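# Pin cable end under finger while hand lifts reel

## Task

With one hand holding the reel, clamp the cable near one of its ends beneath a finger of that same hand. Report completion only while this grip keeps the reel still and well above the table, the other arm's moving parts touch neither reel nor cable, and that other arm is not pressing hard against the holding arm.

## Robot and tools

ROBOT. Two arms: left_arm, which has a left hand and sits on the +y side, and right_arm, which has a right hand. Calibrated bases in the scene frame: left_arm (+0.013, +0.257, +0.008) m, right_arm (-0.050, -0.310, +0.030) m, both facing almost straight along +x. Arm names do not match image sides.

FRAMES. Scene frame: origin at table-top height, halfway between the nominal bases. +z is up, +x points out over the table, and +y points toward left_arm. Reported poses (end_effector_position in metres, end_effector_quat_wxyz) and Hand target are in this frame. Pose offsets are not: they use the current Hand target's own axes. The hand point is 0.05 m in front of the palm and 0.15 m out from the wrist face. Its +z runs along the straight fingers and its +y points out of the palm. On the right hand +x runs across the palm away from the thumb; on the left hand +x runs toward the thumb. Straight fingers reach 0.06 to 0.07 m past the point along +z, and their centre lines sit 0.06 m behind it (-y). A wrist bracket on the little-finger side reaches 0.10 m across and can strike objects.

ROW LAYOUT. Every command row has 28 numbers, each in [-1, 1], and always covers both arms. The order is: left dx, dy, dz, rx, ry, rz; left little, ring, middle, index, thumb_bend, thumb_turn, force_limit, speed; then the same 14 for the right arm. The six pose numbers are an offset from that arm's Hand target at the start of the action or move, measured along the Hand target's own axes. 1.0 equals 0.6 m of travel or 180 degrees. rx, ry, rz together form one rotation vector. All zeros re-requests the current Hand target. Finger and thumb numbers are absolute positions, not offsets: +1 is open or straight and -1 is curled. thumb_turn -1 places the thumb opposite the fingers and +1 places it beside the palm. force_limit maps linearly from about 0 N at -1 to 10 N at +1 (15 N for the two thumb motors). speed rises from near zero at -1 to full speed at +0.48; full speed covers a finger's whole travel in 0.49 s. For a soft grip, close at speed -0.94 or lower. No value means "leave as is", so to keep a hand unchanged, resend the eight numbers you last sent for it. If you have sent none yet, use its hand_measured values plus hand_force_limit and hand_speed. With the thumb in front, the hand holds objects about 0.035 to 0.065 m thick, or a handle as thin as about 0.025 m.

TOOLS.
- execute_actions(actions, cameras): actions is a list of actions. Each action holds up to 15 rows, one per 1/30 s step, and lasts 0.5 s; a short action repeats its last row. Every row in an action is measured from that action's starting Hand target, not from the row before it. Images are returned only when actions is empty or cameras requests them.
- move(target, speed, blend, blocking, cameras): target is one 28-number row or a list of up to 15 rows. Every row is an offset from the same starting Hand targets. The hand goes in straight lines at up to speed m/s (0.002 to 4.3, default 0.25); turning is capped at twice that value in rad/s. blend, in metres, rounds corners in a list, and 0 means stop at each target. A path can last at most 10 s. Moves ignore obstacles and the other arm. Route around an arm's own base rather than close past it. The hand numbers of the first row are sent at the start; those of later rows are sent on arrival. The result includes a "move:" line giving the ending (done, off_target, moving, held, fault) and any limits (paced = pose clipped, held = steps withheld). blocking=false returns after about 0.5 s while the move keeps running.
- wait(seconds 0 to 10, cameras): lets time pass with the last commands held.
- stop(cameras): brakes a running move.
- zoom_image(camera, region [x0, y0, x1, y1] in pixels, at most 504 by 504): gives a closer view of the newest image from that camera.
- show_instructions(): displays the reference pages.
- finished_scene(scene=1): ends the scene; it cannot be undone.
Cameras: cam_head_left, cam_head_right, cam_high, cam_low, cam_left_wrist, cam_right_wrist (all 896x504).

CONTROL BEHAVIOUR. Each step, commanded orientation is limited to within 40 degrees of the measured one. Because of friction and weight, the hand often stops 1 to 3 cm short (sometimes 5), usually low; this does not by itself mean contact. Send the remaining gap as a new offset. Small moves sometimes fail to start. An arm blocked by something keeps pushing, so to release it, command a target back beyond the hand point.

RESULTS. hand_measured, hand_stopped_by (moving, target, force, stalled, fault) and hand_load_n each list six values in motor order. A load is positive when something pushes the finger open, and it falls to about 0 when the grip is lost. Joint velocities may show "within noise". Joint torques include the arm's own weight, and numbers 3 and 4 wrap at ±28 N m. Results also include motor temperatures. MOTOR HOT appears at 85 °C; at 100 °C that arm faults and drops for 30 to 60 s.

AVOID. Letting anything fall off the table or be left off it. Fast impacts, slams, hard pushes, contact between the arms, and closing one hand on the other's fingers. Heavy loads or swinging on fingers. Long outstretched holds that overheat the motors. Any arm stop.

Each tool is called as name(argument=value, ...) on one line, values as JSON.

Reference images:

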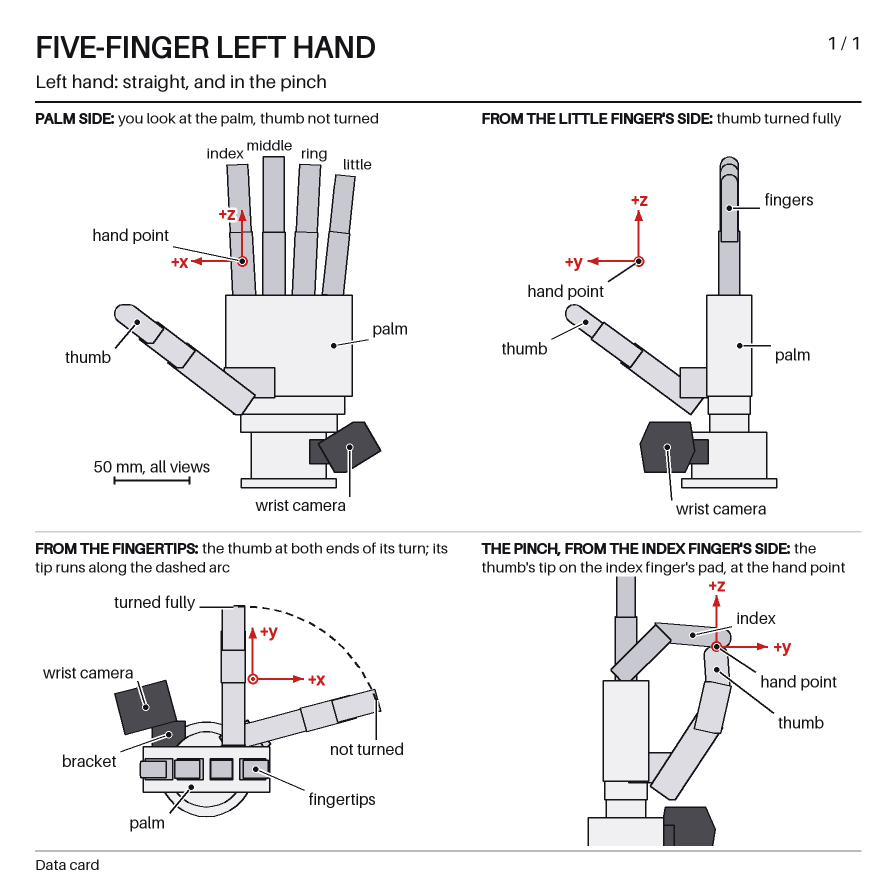

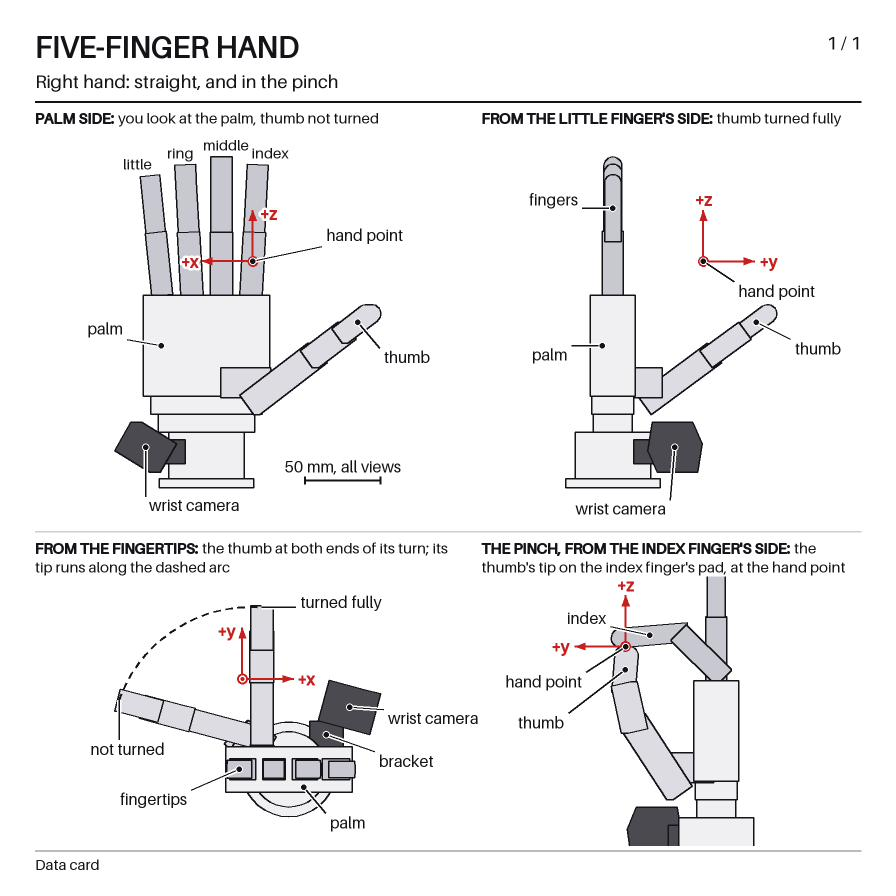

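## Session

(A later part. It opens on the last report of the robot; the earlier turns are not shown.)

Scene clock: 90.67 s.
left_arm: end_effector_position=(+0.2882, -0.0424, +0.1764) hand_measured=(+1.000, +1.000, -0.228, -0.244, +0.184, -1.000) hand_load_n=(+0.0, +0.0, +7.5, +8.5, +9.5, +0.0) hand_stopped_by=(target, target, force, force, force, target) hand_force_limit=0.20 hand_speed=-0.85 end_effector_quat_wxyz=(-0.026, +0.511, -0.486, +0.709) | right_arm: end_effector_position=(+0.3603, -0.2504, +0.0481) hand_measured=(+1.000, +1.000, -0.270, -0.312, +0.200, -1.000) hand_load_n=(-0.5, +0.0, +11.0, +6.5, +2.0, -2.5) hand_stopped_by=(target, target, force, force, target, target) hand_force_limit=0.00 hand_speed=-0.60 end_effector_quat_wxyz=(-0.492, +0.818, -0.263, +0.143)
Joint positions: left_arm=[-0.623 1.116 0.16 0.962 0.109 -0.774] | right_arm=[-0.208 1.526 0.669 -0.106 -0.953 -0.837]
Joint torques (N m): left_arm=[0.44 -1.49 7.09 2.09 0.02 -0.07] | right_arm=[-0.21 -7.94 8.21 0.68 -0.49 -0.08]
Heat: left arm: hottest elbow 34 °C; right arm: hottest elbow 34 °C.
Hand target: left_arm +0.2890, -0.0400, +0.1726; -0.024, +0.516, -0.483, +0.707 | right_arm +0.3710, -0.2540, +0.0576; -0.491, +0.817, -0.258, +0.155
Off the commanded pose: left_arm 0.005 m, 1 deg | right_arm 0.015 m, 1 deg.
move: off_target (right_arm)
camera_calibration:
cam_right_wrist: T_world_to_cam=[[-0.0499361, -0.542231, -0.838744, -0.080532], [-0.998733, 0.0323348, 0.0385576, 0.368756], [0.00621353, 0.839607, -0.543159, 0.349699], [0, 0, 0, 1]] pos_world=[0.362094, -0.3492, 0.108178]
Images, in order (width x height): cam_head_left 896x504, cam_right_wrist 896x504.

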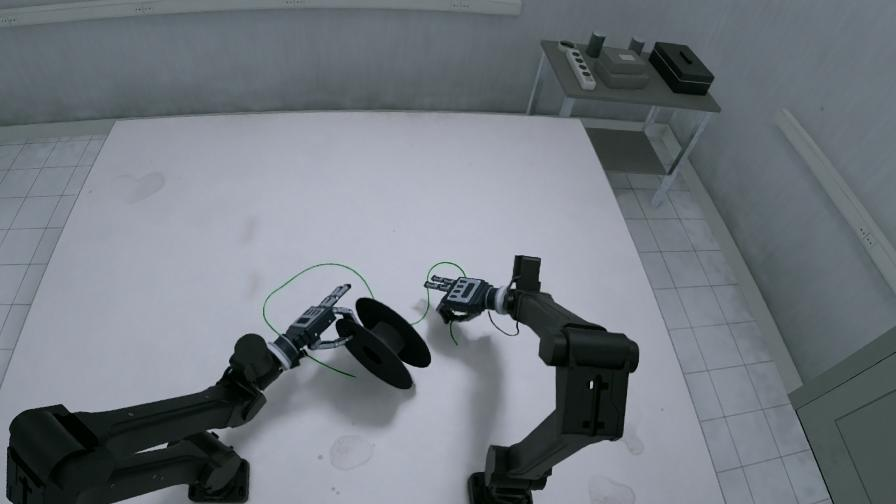

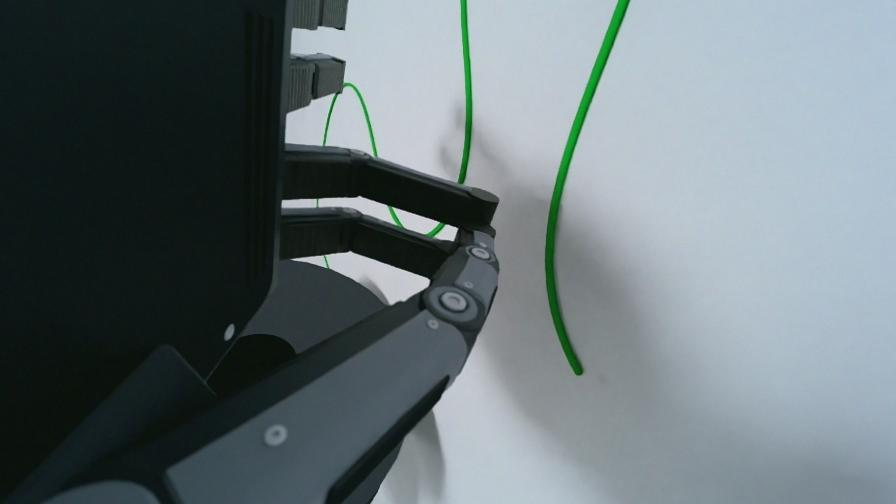

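move(target=[0,0,0,0,0,0,1,1,-0.5,-0.5,-0.2,-1,0.2,-0.85,-0.0005,0.0117,-0.0127,0,-0.0834,-0.0443,1,1,0.1,0.1,0.2,-1,0,0.2], speed=0.15, cameras=["cam_right_wrist"])

Scene clock: 99.07 s.
left_arm: end_effector_position=(+0.2882, -0.0424, +0.1764) hand_measured=(+1.000, +1.000, -0.228, -0.244, +0.184, -1.000) hand_load_n=(+0.0, -0.5, +7.5, +8.5, +9.5, +0.0) hand_stopped_by=(target, target, force, force, force, target) hand_force_limit=0.20 hand_speed=-0.85 end_effector_quat_wxyz=(-0.026, +0.511, -0.486, +0.709) | right_arm: end_effector_position=(+0.3437, -0.2543, +0.0453) hand_measured=(+1.000, +1.000, +0.100, +0.100, +0.200, -1.000) hand_load_n=(+0.0, +0.0, +0.0, +0.0, +0.0, +0.0) hand_stopped_by=(target, target, target, target, target, target) hand_force_limit=0.00 hand_speed=0.20 end_effector_quat_wxyz=(-0.508, +0.847, -0.144, +0.063)
Joint positions: left_arm=[-0.623 1.116 0.16 0.962 0.109 -0.774] | right_arm=[-0.228 1.645 0.857 -0.671 -1.071 -1.398]
Joint torques (N m): left_arm=[0.38 -1.55 7.08 2.09 0.01 -0.08] | right_arm=[-0.85 -8.12 10.1 -0.02 -0.95 -0.14]
Heat: left arm: hottest elbow 34 °C; right arm: hottest elbow 33 °C.
Hand target: left_arm +0.2890, -0.0400, +0.1726; -0.024, +0.516, -0.483, +0.707 | right_arm +0.3651, -0.2621, +0.0550; -0.509, +0.847, -0.134, +0.081
Off the commanded pose: left_arm 0.005 m, 1 deg | right_arm 0.025 m, 2 deg.
move: off_target (right_arm)
camera_calibration:
cam_right_wrist: T_world_to_cam=[[0.0974569, -0.52952, -0.842681, -0.133036], [-0.964028, -0.26061, 0.0522704, 0.265271], [-0.247289, 0.807274, -0.535871, 0.430036], [0, 0, 0, 1]] pos_world=[0.375037, -0.348469, 0.104471]
Images, in order (width x height): cam_right_wrist 896x504.

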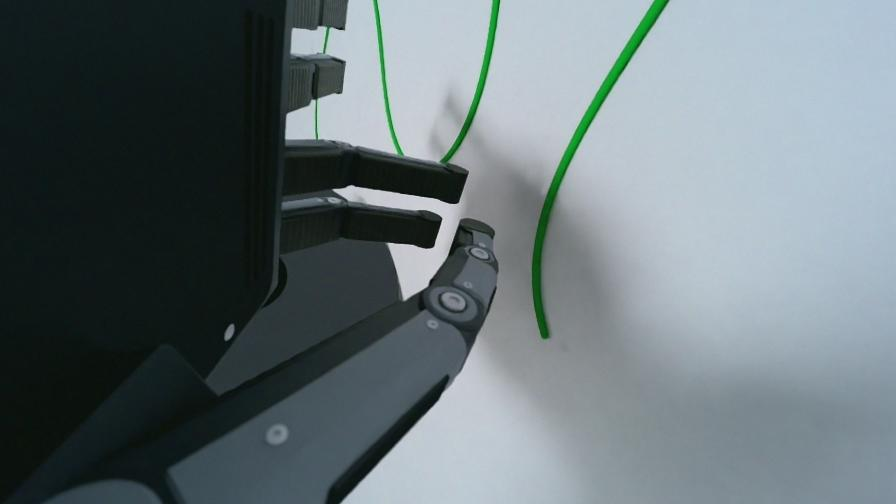

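move(target=[0,0,0,0,0,0,1,1,-0.5,-0.5,-0.2,-1,0.2,-0.85,0.027,-0.0095,-0.007,0,0,0,1,1,0.1,0.1,0.2,-1,0,0.2], speed=0.15, cameras=["cam_right_wrist"])

Scene clock: 100.40 s.
left_arm: end_effector_position=(+0.2882, -0.0424, +0.1764) hand_measured=(+1.000, +1.000, -0.228, -0.244, +0.184, -1.000) hand_load_n=(+0.0, +0.0, +7.5, +8.0, +9.0, -0.5) hand_stopped_by=(target, target, force, force, force, target) hand_force_limit=0.20 hand_speed=-0.85 end_effector_quat_wxyz=(-0.026, +0.511, -0.486, +0.709) | right_arm: end_effector_position=(+0.3606, -0.2606, +0.0526) hand_measured=(+1.000, +1.000, +0.100, +0.100, +0.200, -1.000) hand_load_n=(+0.0, +0.0, +0.0, +0.0, +0.0, +0.0) hand_stopped_by=(target, target, target, target, target, target) hand_force_limit=0.00 hand_speed=0.20 end_effector_quat_wxyz=(-0.508, +0.847, -0.143, +0.064)
Joint positions: left_arm=[-0.623 1.116 0.16 0.962 0.109 -0.774] | right_arm=[-0.234 1.668 0.915 -0.714 -1.072 -1.409]
Joint torques (N m): left_arm=[0.38 -1.44 7.09 2.07 0.01 -0.08] | right_arm=[-0.73 -8.47 10.06 -0.03 -0.96 -0.16]
Heat: left arm: hottest elbow 34 °C; right arm: hottest elbow 34 °C.
Hand target: left_arm +0.2890, -0.0400, +0.1726; -0.024, +0.516, -0.483, +0.707 | right_arm +0.3802, -0.2680, +0.0620; -0.509, +0.847, -0.134, +0.081
Off the commanded pose: left_arm 0.005 m, 1 deg | right_arm 0.023 m, 2 deg.
move: off_target (right_arm)
camera_calibration:
cam_right_wrist: T_world_to_cam=[[0.0996454, -0.529997, -0.842124, -0.132767], [-0.964281, -0.260186, 0.0496502, 0.279877], [-0.245423, 0.807097, -0.536993, 0.442602], [0, 0, 0, 1]] pos_world=[0.391735, -0.354769, 0.111972]
Images, in order (width x height): cam_right_wrist 896x504.

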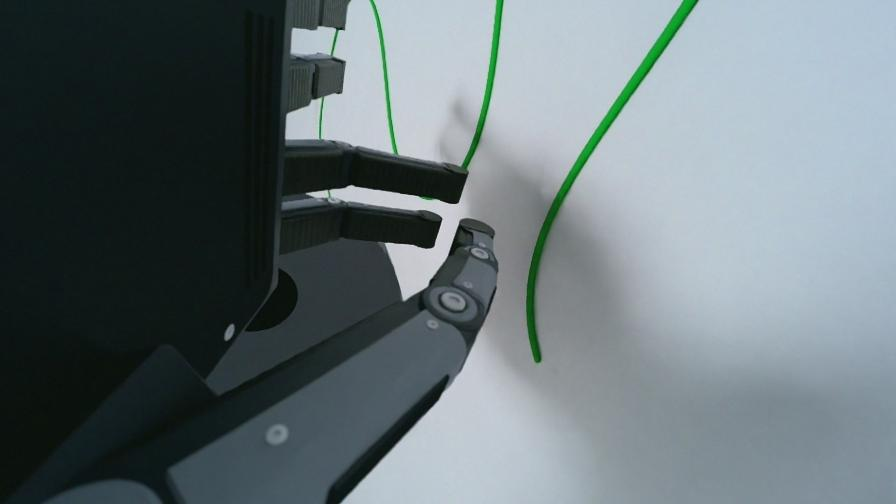

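move(target=[0,0,0,0,0,0,1,1,-0.5,-0.5,-0.2,-1,0.2,-0.85,0.0048,0.0357,0.0288,0,0,0,1,1,0.1,0.1,0.2,-1,0,0.2], speed=0.08, cameras=["cam_right_wrist"])

Scene clock: 102.83 s.
left_arm: end_effector_position=(+0.2882, -0.0424, +0.1764) hand_measured=(+1.000, +1.000, -0.228, -0.244, +0.184, -1.000) hand_load_n=(+0.0, +0.0, +7.5, +8.5, +9.5, -0.5) hand_stopped_by=(target, target, force, force, force, target) hand_force_limit=0.20 hand_speed=-0.85 end_effector_quat_wxyz=(-0.026, +0.511, -0.486, +0.709) | right_arm: end_effector_position=(+0.3686, -0.2625, +0.0280) hand_measured=(+1.000, +1.000, +0.100, +0.100, +0.200, -1.000) hand_load_n=(+0.0, +0.0, +0.0, +0.0, +0.0, +0.0) hand_stopped_by=(target, target, target, target, target, target) hand_force_limit=0.00 hand_speed=0.20 end_effector_quat_wxyz=(-0.508, +0.847, -0.142, +0.068)
Joint positions: left_arm=[-0.623 1.116 0.16 0.962 0.109 -0.774] | right_arm=[-0.234 1.731 0.915 -0.64 -1.072 -1.407]
Joint torques (N m): left_arm=[0.38 -1.49 7.08 2.09 0.01 -0.07] | right_arm=[0.32 -9.41 8.44 0.68 -0.92 0.04]
Heat: left arm: hottest elbow 33 °C; right arm: hottest elbow 34 °C.
Hand target: left_arm +0.2890, -0.0400, +0.1726; -0.024, +0.516, -0.483, +0.707 | right_arm +0.3846, -0.2640, +0.0349; -0.508, +0.847, -0.134, +0.081
Off the commanded pose: left_arm 0.005 m, 1 deg | right_arm 0.017 m, 2 deg.
move: off_target (right_arm)
camera_calibration:
cam_right_wrist: T_world_to_cam=[[0.105932, -0.531604, -0.840342, -0.158136], [-0.964927, -0.259094, 0.0422672, 0.289106], [-0.240197, 0.806391, -0.540405, 0.430942], [0, 0, 0, 1]] pos_world=[0.399229, -0.356668, 0.0877751]
Images, in order (width x height): cam_right_wrist 896x504.

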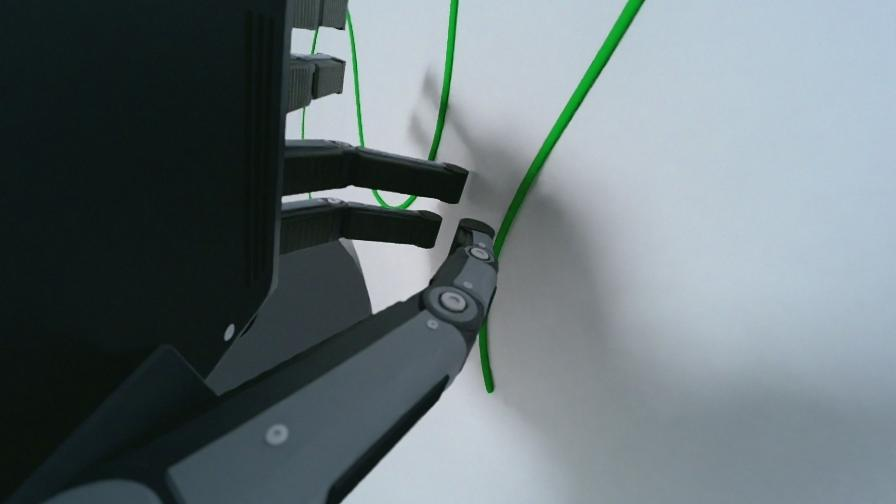

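move(target=[0,0,0,0,0,0,1,1,-0.5,-0.5,-0.2,-1,0.2,-0.85,-0.0088,0.025,0.0218,0,0,0,1,1,0.1,0.1,0.2,-1,0,0.2], speed=0.05, cameras=["cam_right_wrist","cam_head_left"])

zoom_image(camera="cam_head_left", region=[400, 260, 480, 350])

zoom_image(camera="cam_right_wrist", region=[400, 150, 550, 300])

Scene clock: 104.47 s.
left_arm: end_effector_position=(+0.2882, -0.0424, +0.1764) hand_measured=(+1.000, +1.000, -0.228, -0.244, +0.184, -1.000) hand_load_n=(+0.0, +0.0, +7.5, +8.0, +9.5, +0.0) hand_stopped_by=(target, target, force, force, force, target) hand_force_limit=0.20 hand_speed=-0.85 end_effector_quat_wxyz=(-0.026, +0.511, -0.486, +0.709) | right_arm: end_effector_position=(+0.3805, -0.2617, +0.0223) hand_measured=(+1.000, +1.000, +0.100, +0.100, +0.200, -1.000) hand_load_n=(+0.0, +0.0, -1.0, +0.0, +0.0, +0.0) hand_stopped_by=(target, target, target, target, target, target) hand_force_limit=0.00 hand_speed=0.20 end_effector_quat_wxyz=(-0.509, +0.845, -0.137, +0.083)
Joint positions: left_arm=[-0.623 1.116 0.16 0.962 0.109 -0.774] | right_arm=[-0.228 1.748 0.915 -0.564 -1.077 -1.375]
Joint torques (N m): left_arm=[0.38 -1.49 7.09 2.1 0.02 -0.07] | right_arm=[0.91 -8.7 5.79 0.96 -0.65 -0.06]
Heat: left arm: hottest elbow 33 °C; right arm: hottest elbow 33 °C.
Hand target: left_arm +0.2890, -0.0400, +0.1726; -0.024, +0.516, -0.483, +0.707 | right_arm +0.3809, -0.2580, +0.0156; -0.509, +0.847, -0.134, +0.081
Off the commanded pose: left_arm 0.005 m, 1 deg | right_arm 0.008 m, 0 deg.
move: done
camera_calibration:
cam_right_wrist: T_world_to_cam=[[0.127854, -0.533153, -0.836302, -0.17252], [-0.967963, -0.25081, 0.0119116, 0.30505], [-0.216103, 0.807987, -0.548139, 0.421417], [0, 0, 0, 1]] pos_world=[0.408404, -0.35597, 0.0830825]
Images, in order (width x height): cam_head_left 896x504, cam_right_wrist 896x504.

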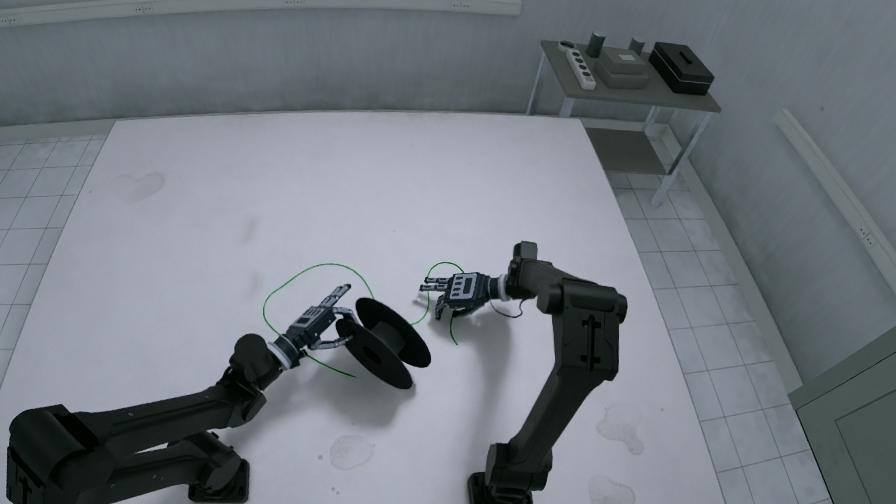

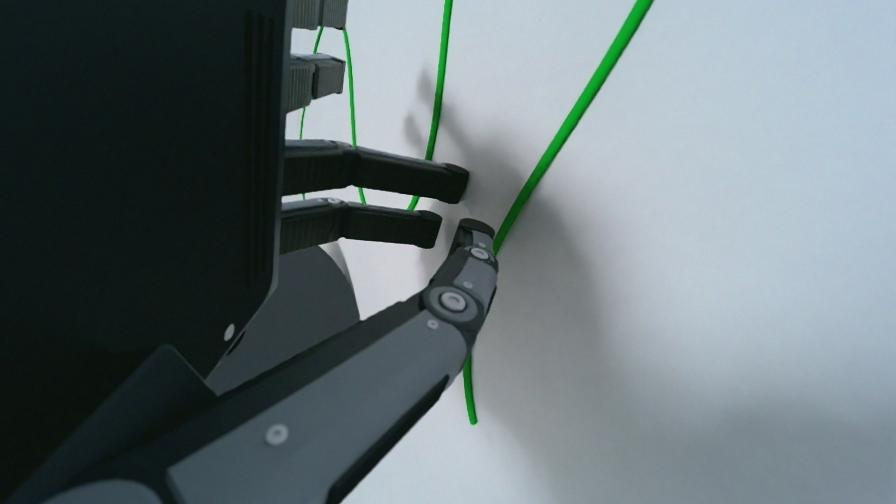

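Scaled by 5.600 from the camera's 896x504 image, which has a finer 1280x720 frame.

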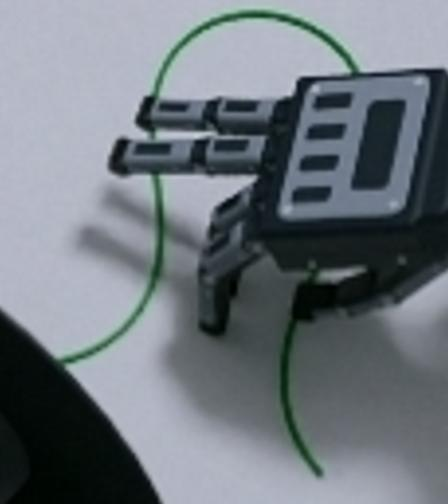

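Scaled by 3.360 from the camera's 896x504 image, which has a finer 1280x720 frame.

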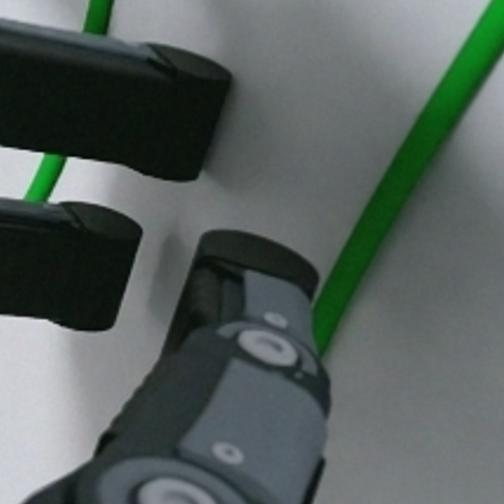

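move(target=[0,0,0,0,0,0,1,1,-0.5,-0.5,-0.2,-1,0.2,-0.85,-0.0127,0.0194,0.0055,0,0,0,1,1,0.1,0.1,0.2,-1,0,0.2], speed=0.05, cameras=["cam_right_wrist","cam_head_left"])

zoom_image(camera="cam_head_left", region=[400, 260, 480, 350])

zoom_image(camera="cam_right_wrist", region=[400, 150, 550, 300])

Scene clock: 111.47 s.
left_arm: end_effector_position=(+0.2882, -0.0424, +0.1764) hand_measured=(+1.000, +1.000, -0.228, -0.244, +0.184, -1.000) hand_load_n=(+0.0, +0.0, +7.0, +8.5, +9.5, -0.5) hand_stopped_by=(target, target, force, force, force, target) hand_force_limit=0.20 hand_speed=-0.85 end_effector_quat_wxyz=(-0.026, +0.511, -0.486, +0.709) | right_arm: end_effector_position=(+0.3804, -0.2611, +0.0200) hand_measured=(+1.000, +1.000, +0.100, +0.100, +0.200, -1.000) hand_load_n=(+0.0, +0.0, -4.5, +0.5, +0.0, +0.0) hand_stopped_by=(target, target, target, target, target, target) hand_force_limit=0.00 hand_speed=0.20 end_effector_quat_wxyz=(-0.513, +0.843, -0.134, +0.090)
Joint positions: left_arm=[-0.623 1.116 0.16 0.962 0.109 -0.774] | right_arm=[-0.23 1.75 0.904 -0.537 -1.086 -1.374]
Joint torques (N m): left_arm=[0.38 -1.49 7.09 2.09 0.01 -0.08] | right_arm=[0.5 -7.82 4.38 1.13 -0.32 -0.14]
Heat: left arm: hottest elbow 33 °C; right arm: hottest elbow 33 °C.
Hand target: left_arm +0.2890, -0.0400, +0.1726; -0.024, +0.516, -0.483, +0.707 | right_arm +0.3728, -0.2582, +0.0038; -0.509, +0.847, -0.134, +0.081
Off the commanded pose: left_arm 0.005 m, 1 deg | right_arm 0.018 m, 1 deg.
move: off_target (right_arm)
camera_calibration:
cam_right_wrist: T_world_to_cam=[[0.140229, -0.52842, -0.837322, -0.177693], [-0.968165, -0.250277, -0.0041956, 0.3056], [-0.207346, 0.811254, -0.546694, 0.417208], [0, 0, 0, 1]] pos_world=[0.407295, -0.355873, 0.0805811]
Images, in order (width x height): cam_head_left 896x504, cam_right_wrist 896x504.

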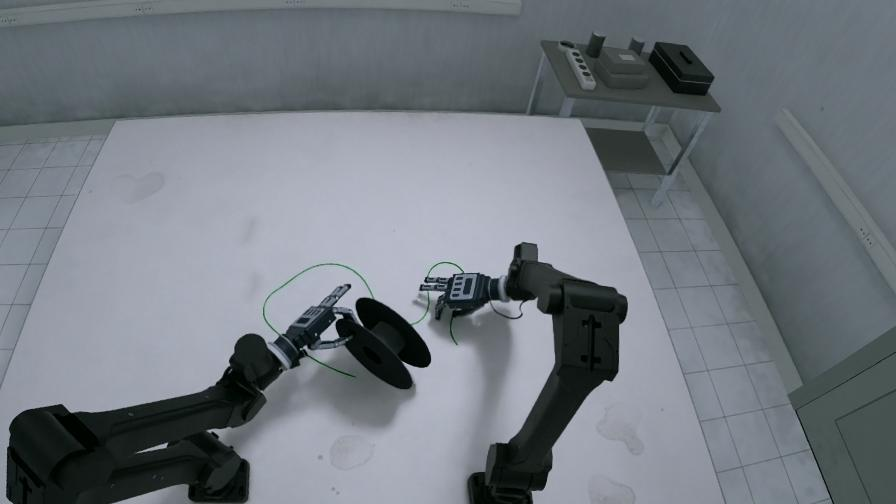

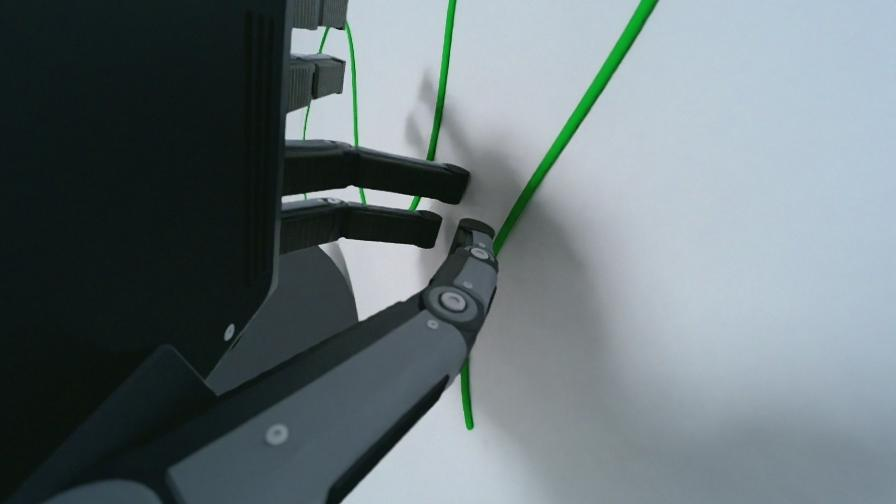

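Scaled by 5.600 from the camera's 896x504 image, which has a finer 1280x720 frame.

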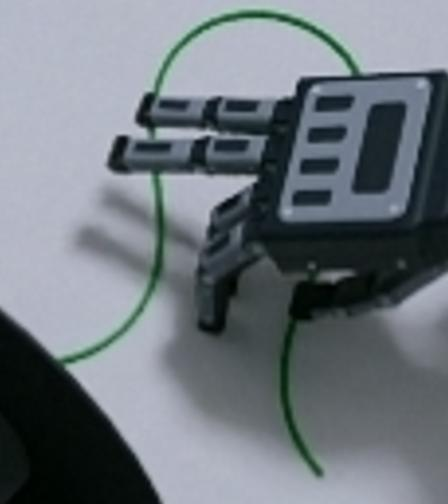

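Scaled by 3.360 from the camera's 896x504 image, which has a finer 1280x720 frame.

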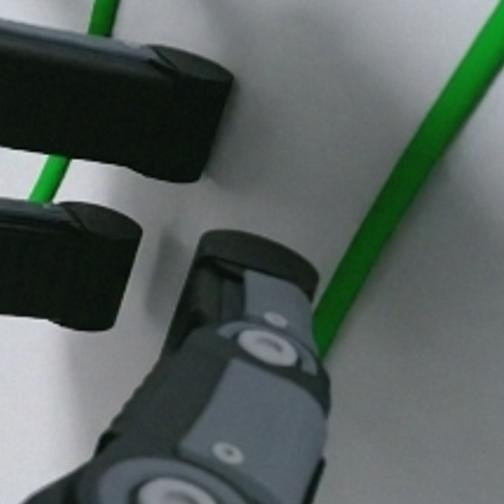

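move(target=[[0,0,0,0,0,0,1,1,-0.5,-0.5,-0.2,-1,0.2,-0.85,0,-0.013,-0.0257,0,0,0,1,1,0.0,0.0,0.2,-1,0,0],[0,0,0,0,0,0,1,1,-0.5,-0.5,-0.2,-1,0.2,-0.85,0,0.0105,-0.0132,0,0,0,1,1,0.0,0.0,0.2,-1,0,0]], speed=0.05, cameras=["cam_right_wrist","cam_head_left"])

zoom_image(camera="cam_head_left", region=[400, 260, 480, 350])

zoom_image(camera="cam_right_wrist", region=[400, 150, 550, 300])

Scene clock: 115.60 s.
left_arm: end_effector_position=(+0.2882, -0.0424, +0.1764) hand_measured=(+1.000, +1.000, -0.228, -0.244, +0.184, -1.000) hand_load_n=(+0.0, +0.0, +7.5, +8.5, +9.5, -0.5) hand_stopped_by=(target, target, force, force, force, target) hand_force_limit=0.20 hand_speed=-0.85 end_effector_quat_wxyz=(-0.026, +0.511, -0.486, +0.709) | right_arm: end_effector_position=(+0.3750, -0.2629, +0.0197) hand_measured=(+1.000, +1.000, +0.000, +0.000, +0.200, -1.000) hand_load_n=(+0.0, +0.0, -1.0, +0.0, +0.0, +0.0) hand_stopped_by=(target, target, target, target, target, target) hand_force_limit=0.00 hand_speed=0.00 end_effector_quat_wxyz=(-0.516, +0.843, -0.126, +0.087)
Joint positions: left_arm=[-0.623 1.116 0.16 0.962 0.109 -0.774] | right_arm=[-0.239 1.751 0.904 -0.577 -1.096 -1.425]
Joint torques (N m): left_arm=[0.38 -1.44 7.08 2.09 0.02 -0.07] | right_arm=[-0.73 -7.3 4.82 1.05 -0.07 -0.12]
Heat: left arm: hottest elbow 33 °C; right arm: hottest elbow 33 °C.
Hand target: left_arm +0.2890, -0.0400, +0.1726; -0.024, +0.516, -0.483, +0.707 | right_arm +0.3698, -0.2676, +0.0019; -0.509, +0.847, -0.134, +0.081
Off the commanded pose: left_arm 0.005 m, 1 deg | right_arm 0.019 m, 2 deg.
move: off_target (right_arm)
camera_calibration:
cam_right_wrist: T_world_to_cam=[[0.152388, -0.521871, -0.839303, -0.180872], [-0.963978, -0.265804, -0.00975012, 0.294443], [-0.218001, 0.810555, -0.543577, 0.421125], [0, 0, 0, 1]] pos_world=[0.403205, -0.357473, 0.0799781]
Images, in order (width x height): cam_head_left 896x504, cam_right_wrist 896x504.

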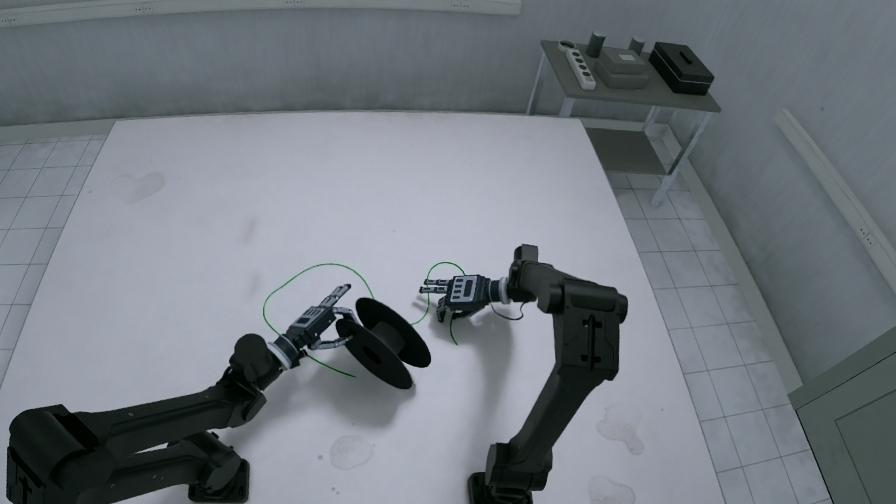

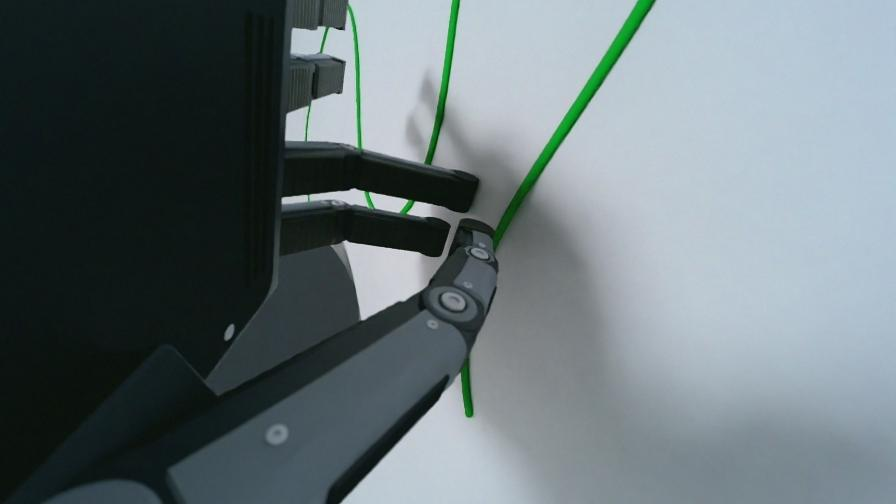

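Scaled by 5.600 from the camera's 896x504 image, which has a finer 1280x720 frame.

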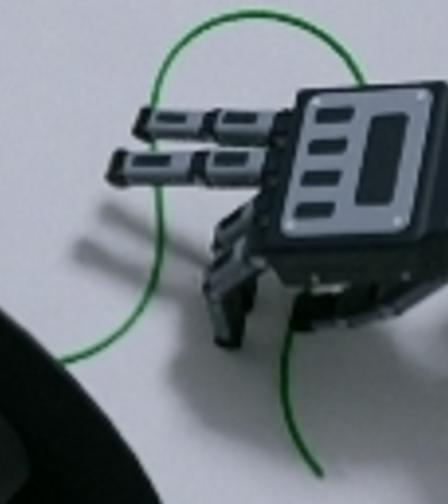

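Scaled by 3.360 from the camera's 896x504 image, which has a finer 1280x720 frame.

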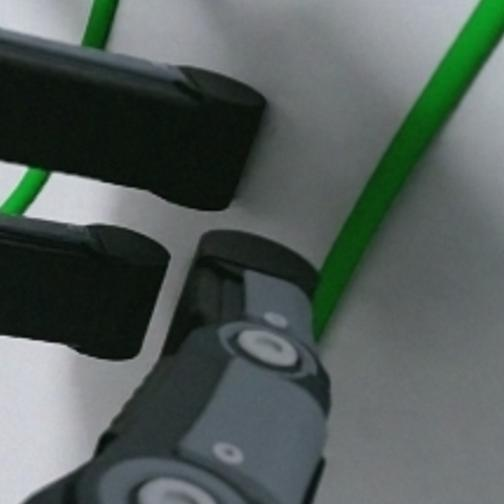

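move(target=[[0,0,0,0,0,0,1,1,-0.5,-0.5,-0.2,-1,0.2,-0.85,0.0008,-0.0403,-0.0417,0,0,0,1,1,0.0,0.0,0.2,-1,0,0],[0,0,0,0,0,0,1,1,-0.5,-0.5,-0.2,-1,0.2,-0.85,0.0008,0.0067,-0.0167,0,0,0,1,1,0.0,0.0,0.2,-1,0,0]], speed=0.06, cameras=["cam_right_wrist","cam_head_left"])

zoom_image(camera="cam_head_left", region=[400, 260, 480, 350])

zoom_image(camera="cam_right_wrist", region=[400, 150, 550, 300])

Scene clock: 118.80 s.
left_arm: end_effector_position=(+0.2882, -0.0424, +0.1764) hand_measured=(+1.000, +1.000, -0.228, -0.244, +0.184, -1.000) hand_load_n=(+0.0, +0.0, +7.5, +8.5, +9.5, +0.0) hand_stopped_by=(target, target, force, force, force, target) hand_force_limit=0.20 hand_speed=-0.85 end_effector_quat_wxyz=(-0.026, +0.511, -0.486, +0.709) | right_arm: end_effector_position=(+0.3640, -0.2726, +0.0202) hand_measured=(+1.000, +1.000, +0.000, +0.000, +0.200, -1.000) hand_load_n=(+0.0, +0.0, -3.0, +0.0, +0.0, +0.0) hand_stopped_by=(target, target, target, target, target, target) hand_force_limit=0.00 hand_speed=0.00 end_effector_quat_wxyz=(-0.517, +0.841, -0.139, +0.076)
Joint positions: left_arm=[-0.623 1.116 0.16 0.962 0.109 -0.774] | right_arm=[-0.269 1.751 0.904 -0.647 -1.099 -1.467]
Joint torques (N m): left_arm=[0.38 -1.55 7.09 2.07 0.01 -0.07] | right_arm=[-0.38 -6.95 5.7 1.37 -0.03 -0.23]
Heat: left arm: hottest elbow 33 °C; right arm: hottest elbow 33 °C.
Hand target: left_arm +0.2890, -0.0400, +0.1726; -0.024, +0.516, -0.483, +0.707 | right_arm +0.3669, -0.2780, +0.0030; -0.508, +0.847, -0.134, +0.081
Off the commanded pose: left_arm 0.005 m, 1 deg | right_arm 0.018 m, 1 deg.
move: off_target (right_arm)
camera_calibration:
cam_right_wrist: T_world_to_cam=[[0.120985, -0.515424, -0.848352, -0.17048], [-0.966608, -0.255663, 0.0174805, 0.284437], [-0.225902, 0.817909, -0.529144, 0.431382], [0, 0, 0, 1]] pos_world=[0.393014, -0.36798, 0.0786644]
Images, in order (width x height): cam_head_left 896x504, cam_right_wrist 896x504.

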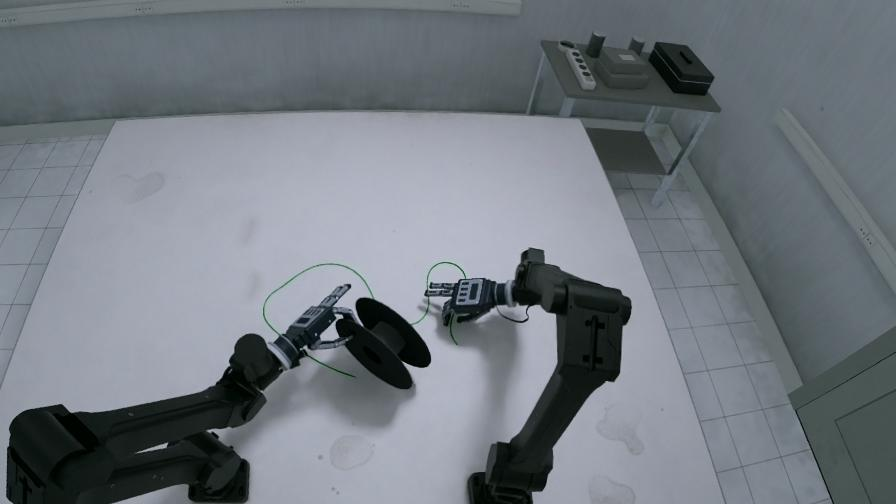

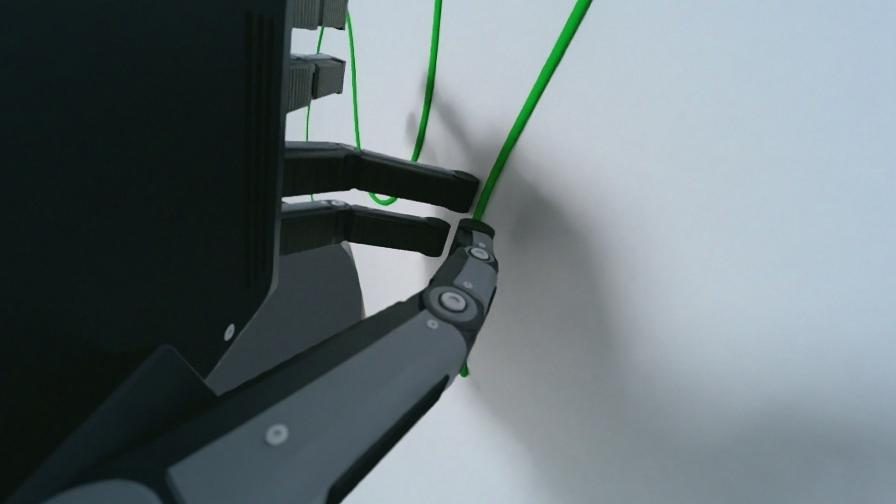

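Scaled by 5.600 from the camera's 896x504 image, which has a finer 1280x720 frame.

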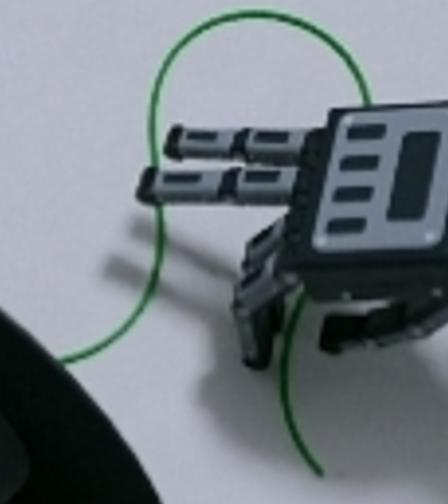

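Scaled by 3.360 from the camera's 896x504 image, which has a finer 1280x720 frame.

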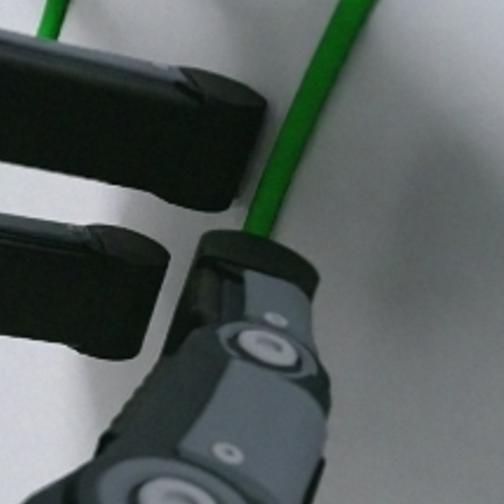

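execute_actions(actions=[[[0,0,0,0,0,0,1,1,-0.5,-0.5,-0.2,-1,0.2,-0.85,0,0.006,0.003,0,0,0,1,1,-0.15,-0.15,0.2,-1,0,-0.8]],[[0,0,0,0,0,0,1,1,-0.5,-0.5,-0.2,-1,0.2,-0.85,0,0.006,0.003,0,0,0,1,1,-0.3,-0.3,0.2,-1,0,-0.8]]], cameras=["cam_right_wrist","cam_head_left"])

zoom_image(camera="cam_head_left", region=[400, 260, 480, 350])

zoom_image(camera="cam_right_wrist", region=[400, 150, 550, 300])

Scene clock: 120.67 s.
left_arm: end_effector_position=(+0.2882, -0.0424, +0.1764) hand_measured=(+1.000, +1.000, -0.228, -0.244, +0.184, -1.000) hand_load_n=(+0.0, +0.0, +7.5, +8.0, +9.5, -0.5) hand_stopped_by=(target, target, force, force, force, target) hand_force_limit=0.20 hand_speed=-0.85 end_effector_quat_wxyz=(-0.026, +0.511, -0.486, +0.709) | right_arm: end_effector_position=(+0.3694, -0.2696, +0.0153) hand_measured=(+1.000, +1.000, -0.256, -0.298, +0.200, -1.000) hand_load_n=(+0.0, +0.0, +5.0, +4.5, +1.0, -2.0) hand_stopped_by=(target, target, force, target, target, target) hand_force_limit=0.00 hand_speed=-0.80 end_effector_quat_wxyz=(-0.524, +0.838, -0.131, +0.083)
Joint positions: left_arm=[-0.623 1.116 0.16 0.962 0.109 -0.774] | right_arm=[-0.263 1.769 0.904 -0.609 -1.115 -1.465]
Joint torques (N m): left_arm=[0.38 -1.49 7.09 2.09 0.01 -0.07] | right_arm=[-0.97 -7.18 5.3 0.83 0.59 -0.28]
Heat: left arm: hottest elbow 33 °C; right arm: hottest elbow 33 °C.
Hand target: left_arm +0.2890, -0.0400, +0.1726; -0.024, +0.516, -0.483, +0.707 | right_arm +0.3668, -0.2783, -0.0049; -0.509, +0.847, -0.134, +0.081
Off the commanded pose: left_arm 0.005 m, 1 deg | right_arm 0.022 m, 2 deg.
Step readings (end_effector_position of left_arm | right_arm):
0: (+0.2882, -0.0424, +0.1764) | (+0.3641, -0.2726, +0.0202)
1: (+0.2882, -0.0424, +0.1764) | (+0.3642, -0.2726, +0.0201)
2: (+0.2882, -0.0424, +0.1764) | (+0.3643, -0.2724, +0.0200)
4: (+0.2882, -0.0424, +0.1764) | (+0.3648, -0.2719, +0.0198)
8: (+0.2882, -0.0424, +0.1764) | (+0.3663, -0.2694, +0.0185)
15: (+0.2882, -0.0424, +0.1764) | (+0.3676, -0.2696, +0.0177)
16: (+0.2882, -0.0424, +0.1764) | (+0.3677, -0.2696, +0.0176)
17: (+0.2882, -0.0424, +0.1764) | (+0.3678, -0.2695, +0.0176)
19: (+0.2882, -0.0424, +0.1764) | (+0.3684, -0.2694, +0.0171)
23: (+0.2882, -0.0424, +0.1764) | (+0.3694, -0.2696, +0.0155)
30: (+0.2882, -0.0424, +0.1764) | (+0.3694, -0.2696, +0.0153)
camera_calibration:
cam_right_wrist: T_world_to_cam=[[0.14203, -0.505516, -0.851047, -0.178812], [-0.965245, -0.261279, -0.00588999, 0.288823], [-0.219383, 0.822306, -0.525057, 0.426309], [0, 0, 0, 1]] pos_world=[0.397707, -0.365485, 0.0733605]
Images, in order (width x height): cam_head_left 896x504, cam_right_wrist 896x504.

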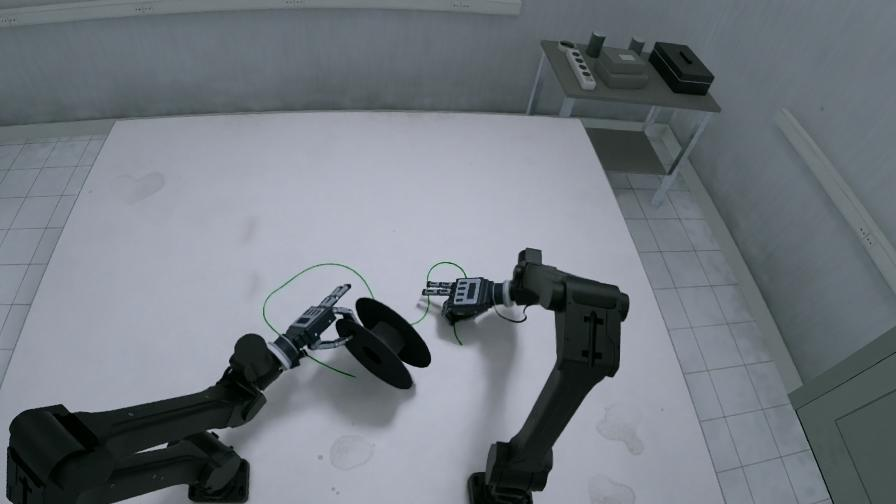

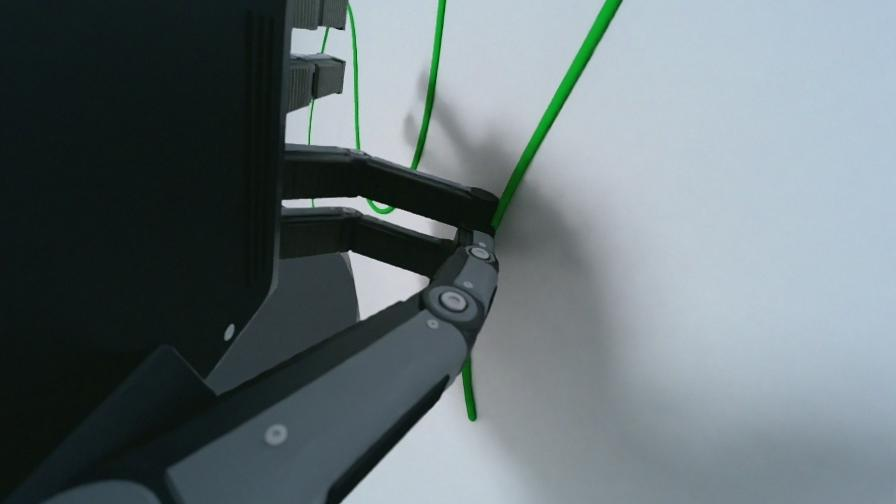

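Scaled by 5.600 from the camera's 896x504 image, which has a finer 1280x720 frame.

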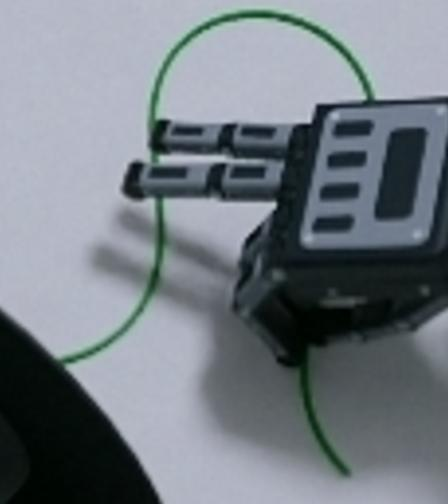

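Scaled by 3.360 from the camera's 896x504 image, which has a finer 1280x720 frame.

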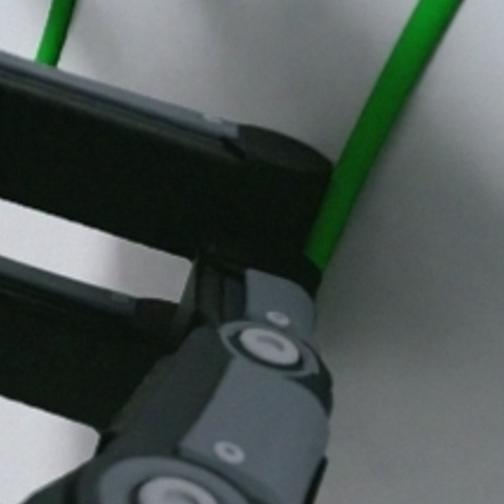

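move(target=[[0,0,0,0,0,0,1,1,-0.5,-0.5,-0.2,-1,0.2,-0.85,0,0,0,0,0,0,1,1,-0.5,-0.5,0.19,-1,0.1,-0.85],[0,0,0,0,0,0,1,1,-0.5,-0.5,-0.2,-1,0.2,-0.85,0,-0.0441,-0.0235,0,0,0,1,1,-0.5,-0.5,0.19,-1,0.1,-0.85]], speed=0.06, cameras=["cam_right_wrist","cam_head_left"])

zoom_image(camera="cam_head_left", region=[400, 260, 480, 350])

Scene clock: 122.87 s.
left_arm: end_effector_position=(+0.2882, -0.0424, +0.1764) hand_measured=(+1.000, +1.000, -0.228, -0.244, +0.184, -1.000) hand_load_n=(+0.0, +0.0, +7.5, +8.5, +9.5, -0.5) hand_stopped_by=(target, target, force, force, force, target) hand_force_limit=0.20 hand_speed=-0.85 end_effector_quat_wxyz=(-0.026, +0.511, -0.486, +0.709) | right_arm: end_effector_position=(+0.3607, -0.2720, +0.0182) hand_measured=(+1.000, +1.000, -0.264, -0.310, +0.194, -1.000) hand_load_n=(+0.0, +0.0, +9.0, +7.0, +4.5, -2.5) hand_stopped_by=(target, target, force, force, target, target) hand_force_limit=0.10 hand_speed=-0.85 end_effector_quat_wxyz=(-0.512, +0.845, -0.137, +0.070)
Joint positions: left_arm=[-0.623 1.116 0.16 0.962 0.109 -0.774] | right_arm=[-0.264 1.751 0.904 -0.663 -1.086 -1.477]
Joint torques (N m): left_arm=[0.38 -1.49 7.08 2.07 0.01 -0.07] | right_arm=[-0.79 -10.64 6.72 -0.13 -0.58 -0.13]
Heat: left arm: hottest elbow 33 °C; right arm: hottest elbow 33 °C.
Hand target: left_arm +0.2890, -0.0400, +0.1726; -0.024, +0.516, -0.483, +0.707 | right_arm +0.3668, -0.2781, +0.0251; -0.509, +0.847, -0.134, +0.081
Off the commanded pose: left_arm 0.005 m, 1 deg | right_arm 0.011 m, 1 deg.
move: off_target (right_arm)
camera_calibration:
cam_right_wrist: T_world_to_cam=[[0.11656, -0.524361, -0.84348, -0.172324], [-0.964186, -0.263462, 0.0305444, 0.278198], [-0.238241, 0.809712, -0.536291, 0.43152], [0, 0, 0, 1]] pos_world=[0.391127, -0.366472, 0.0775712]
Images, in order (width x height): cam_head_left 896x504, cam_right_wrist 896x504.

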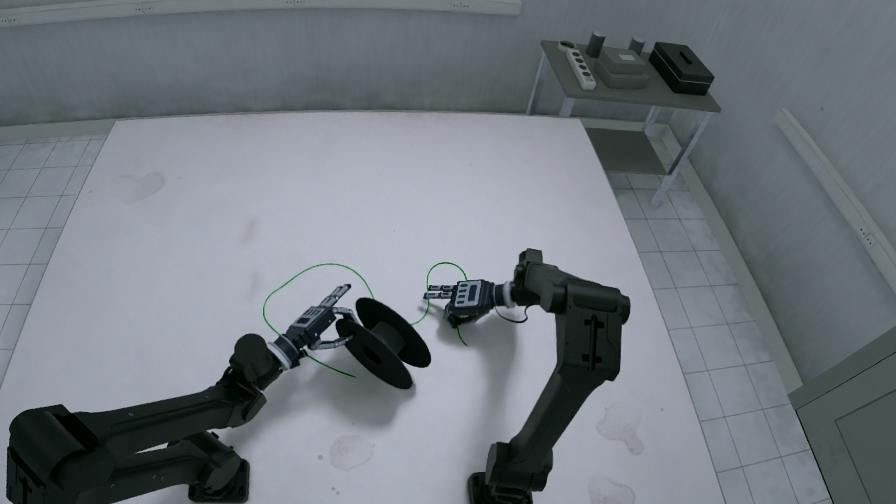

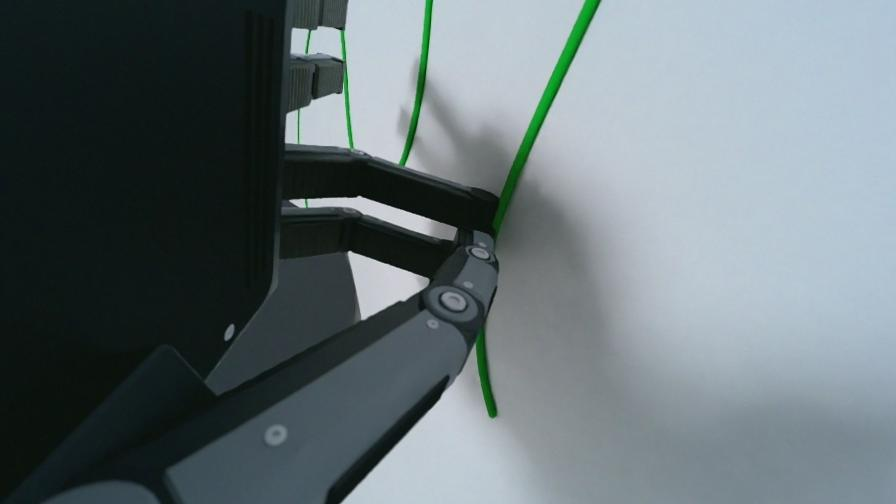

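Scaled by 5.600 from the camera's 896x504 image, which has a finer 1280x720 frame.

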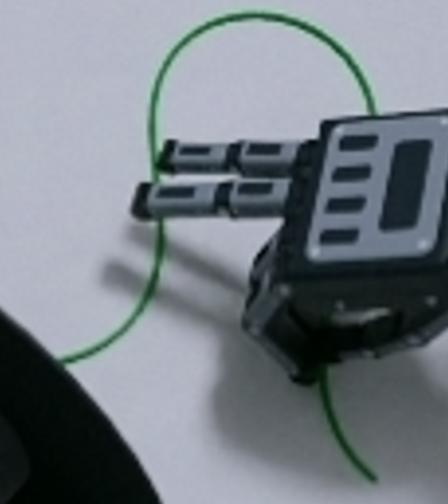

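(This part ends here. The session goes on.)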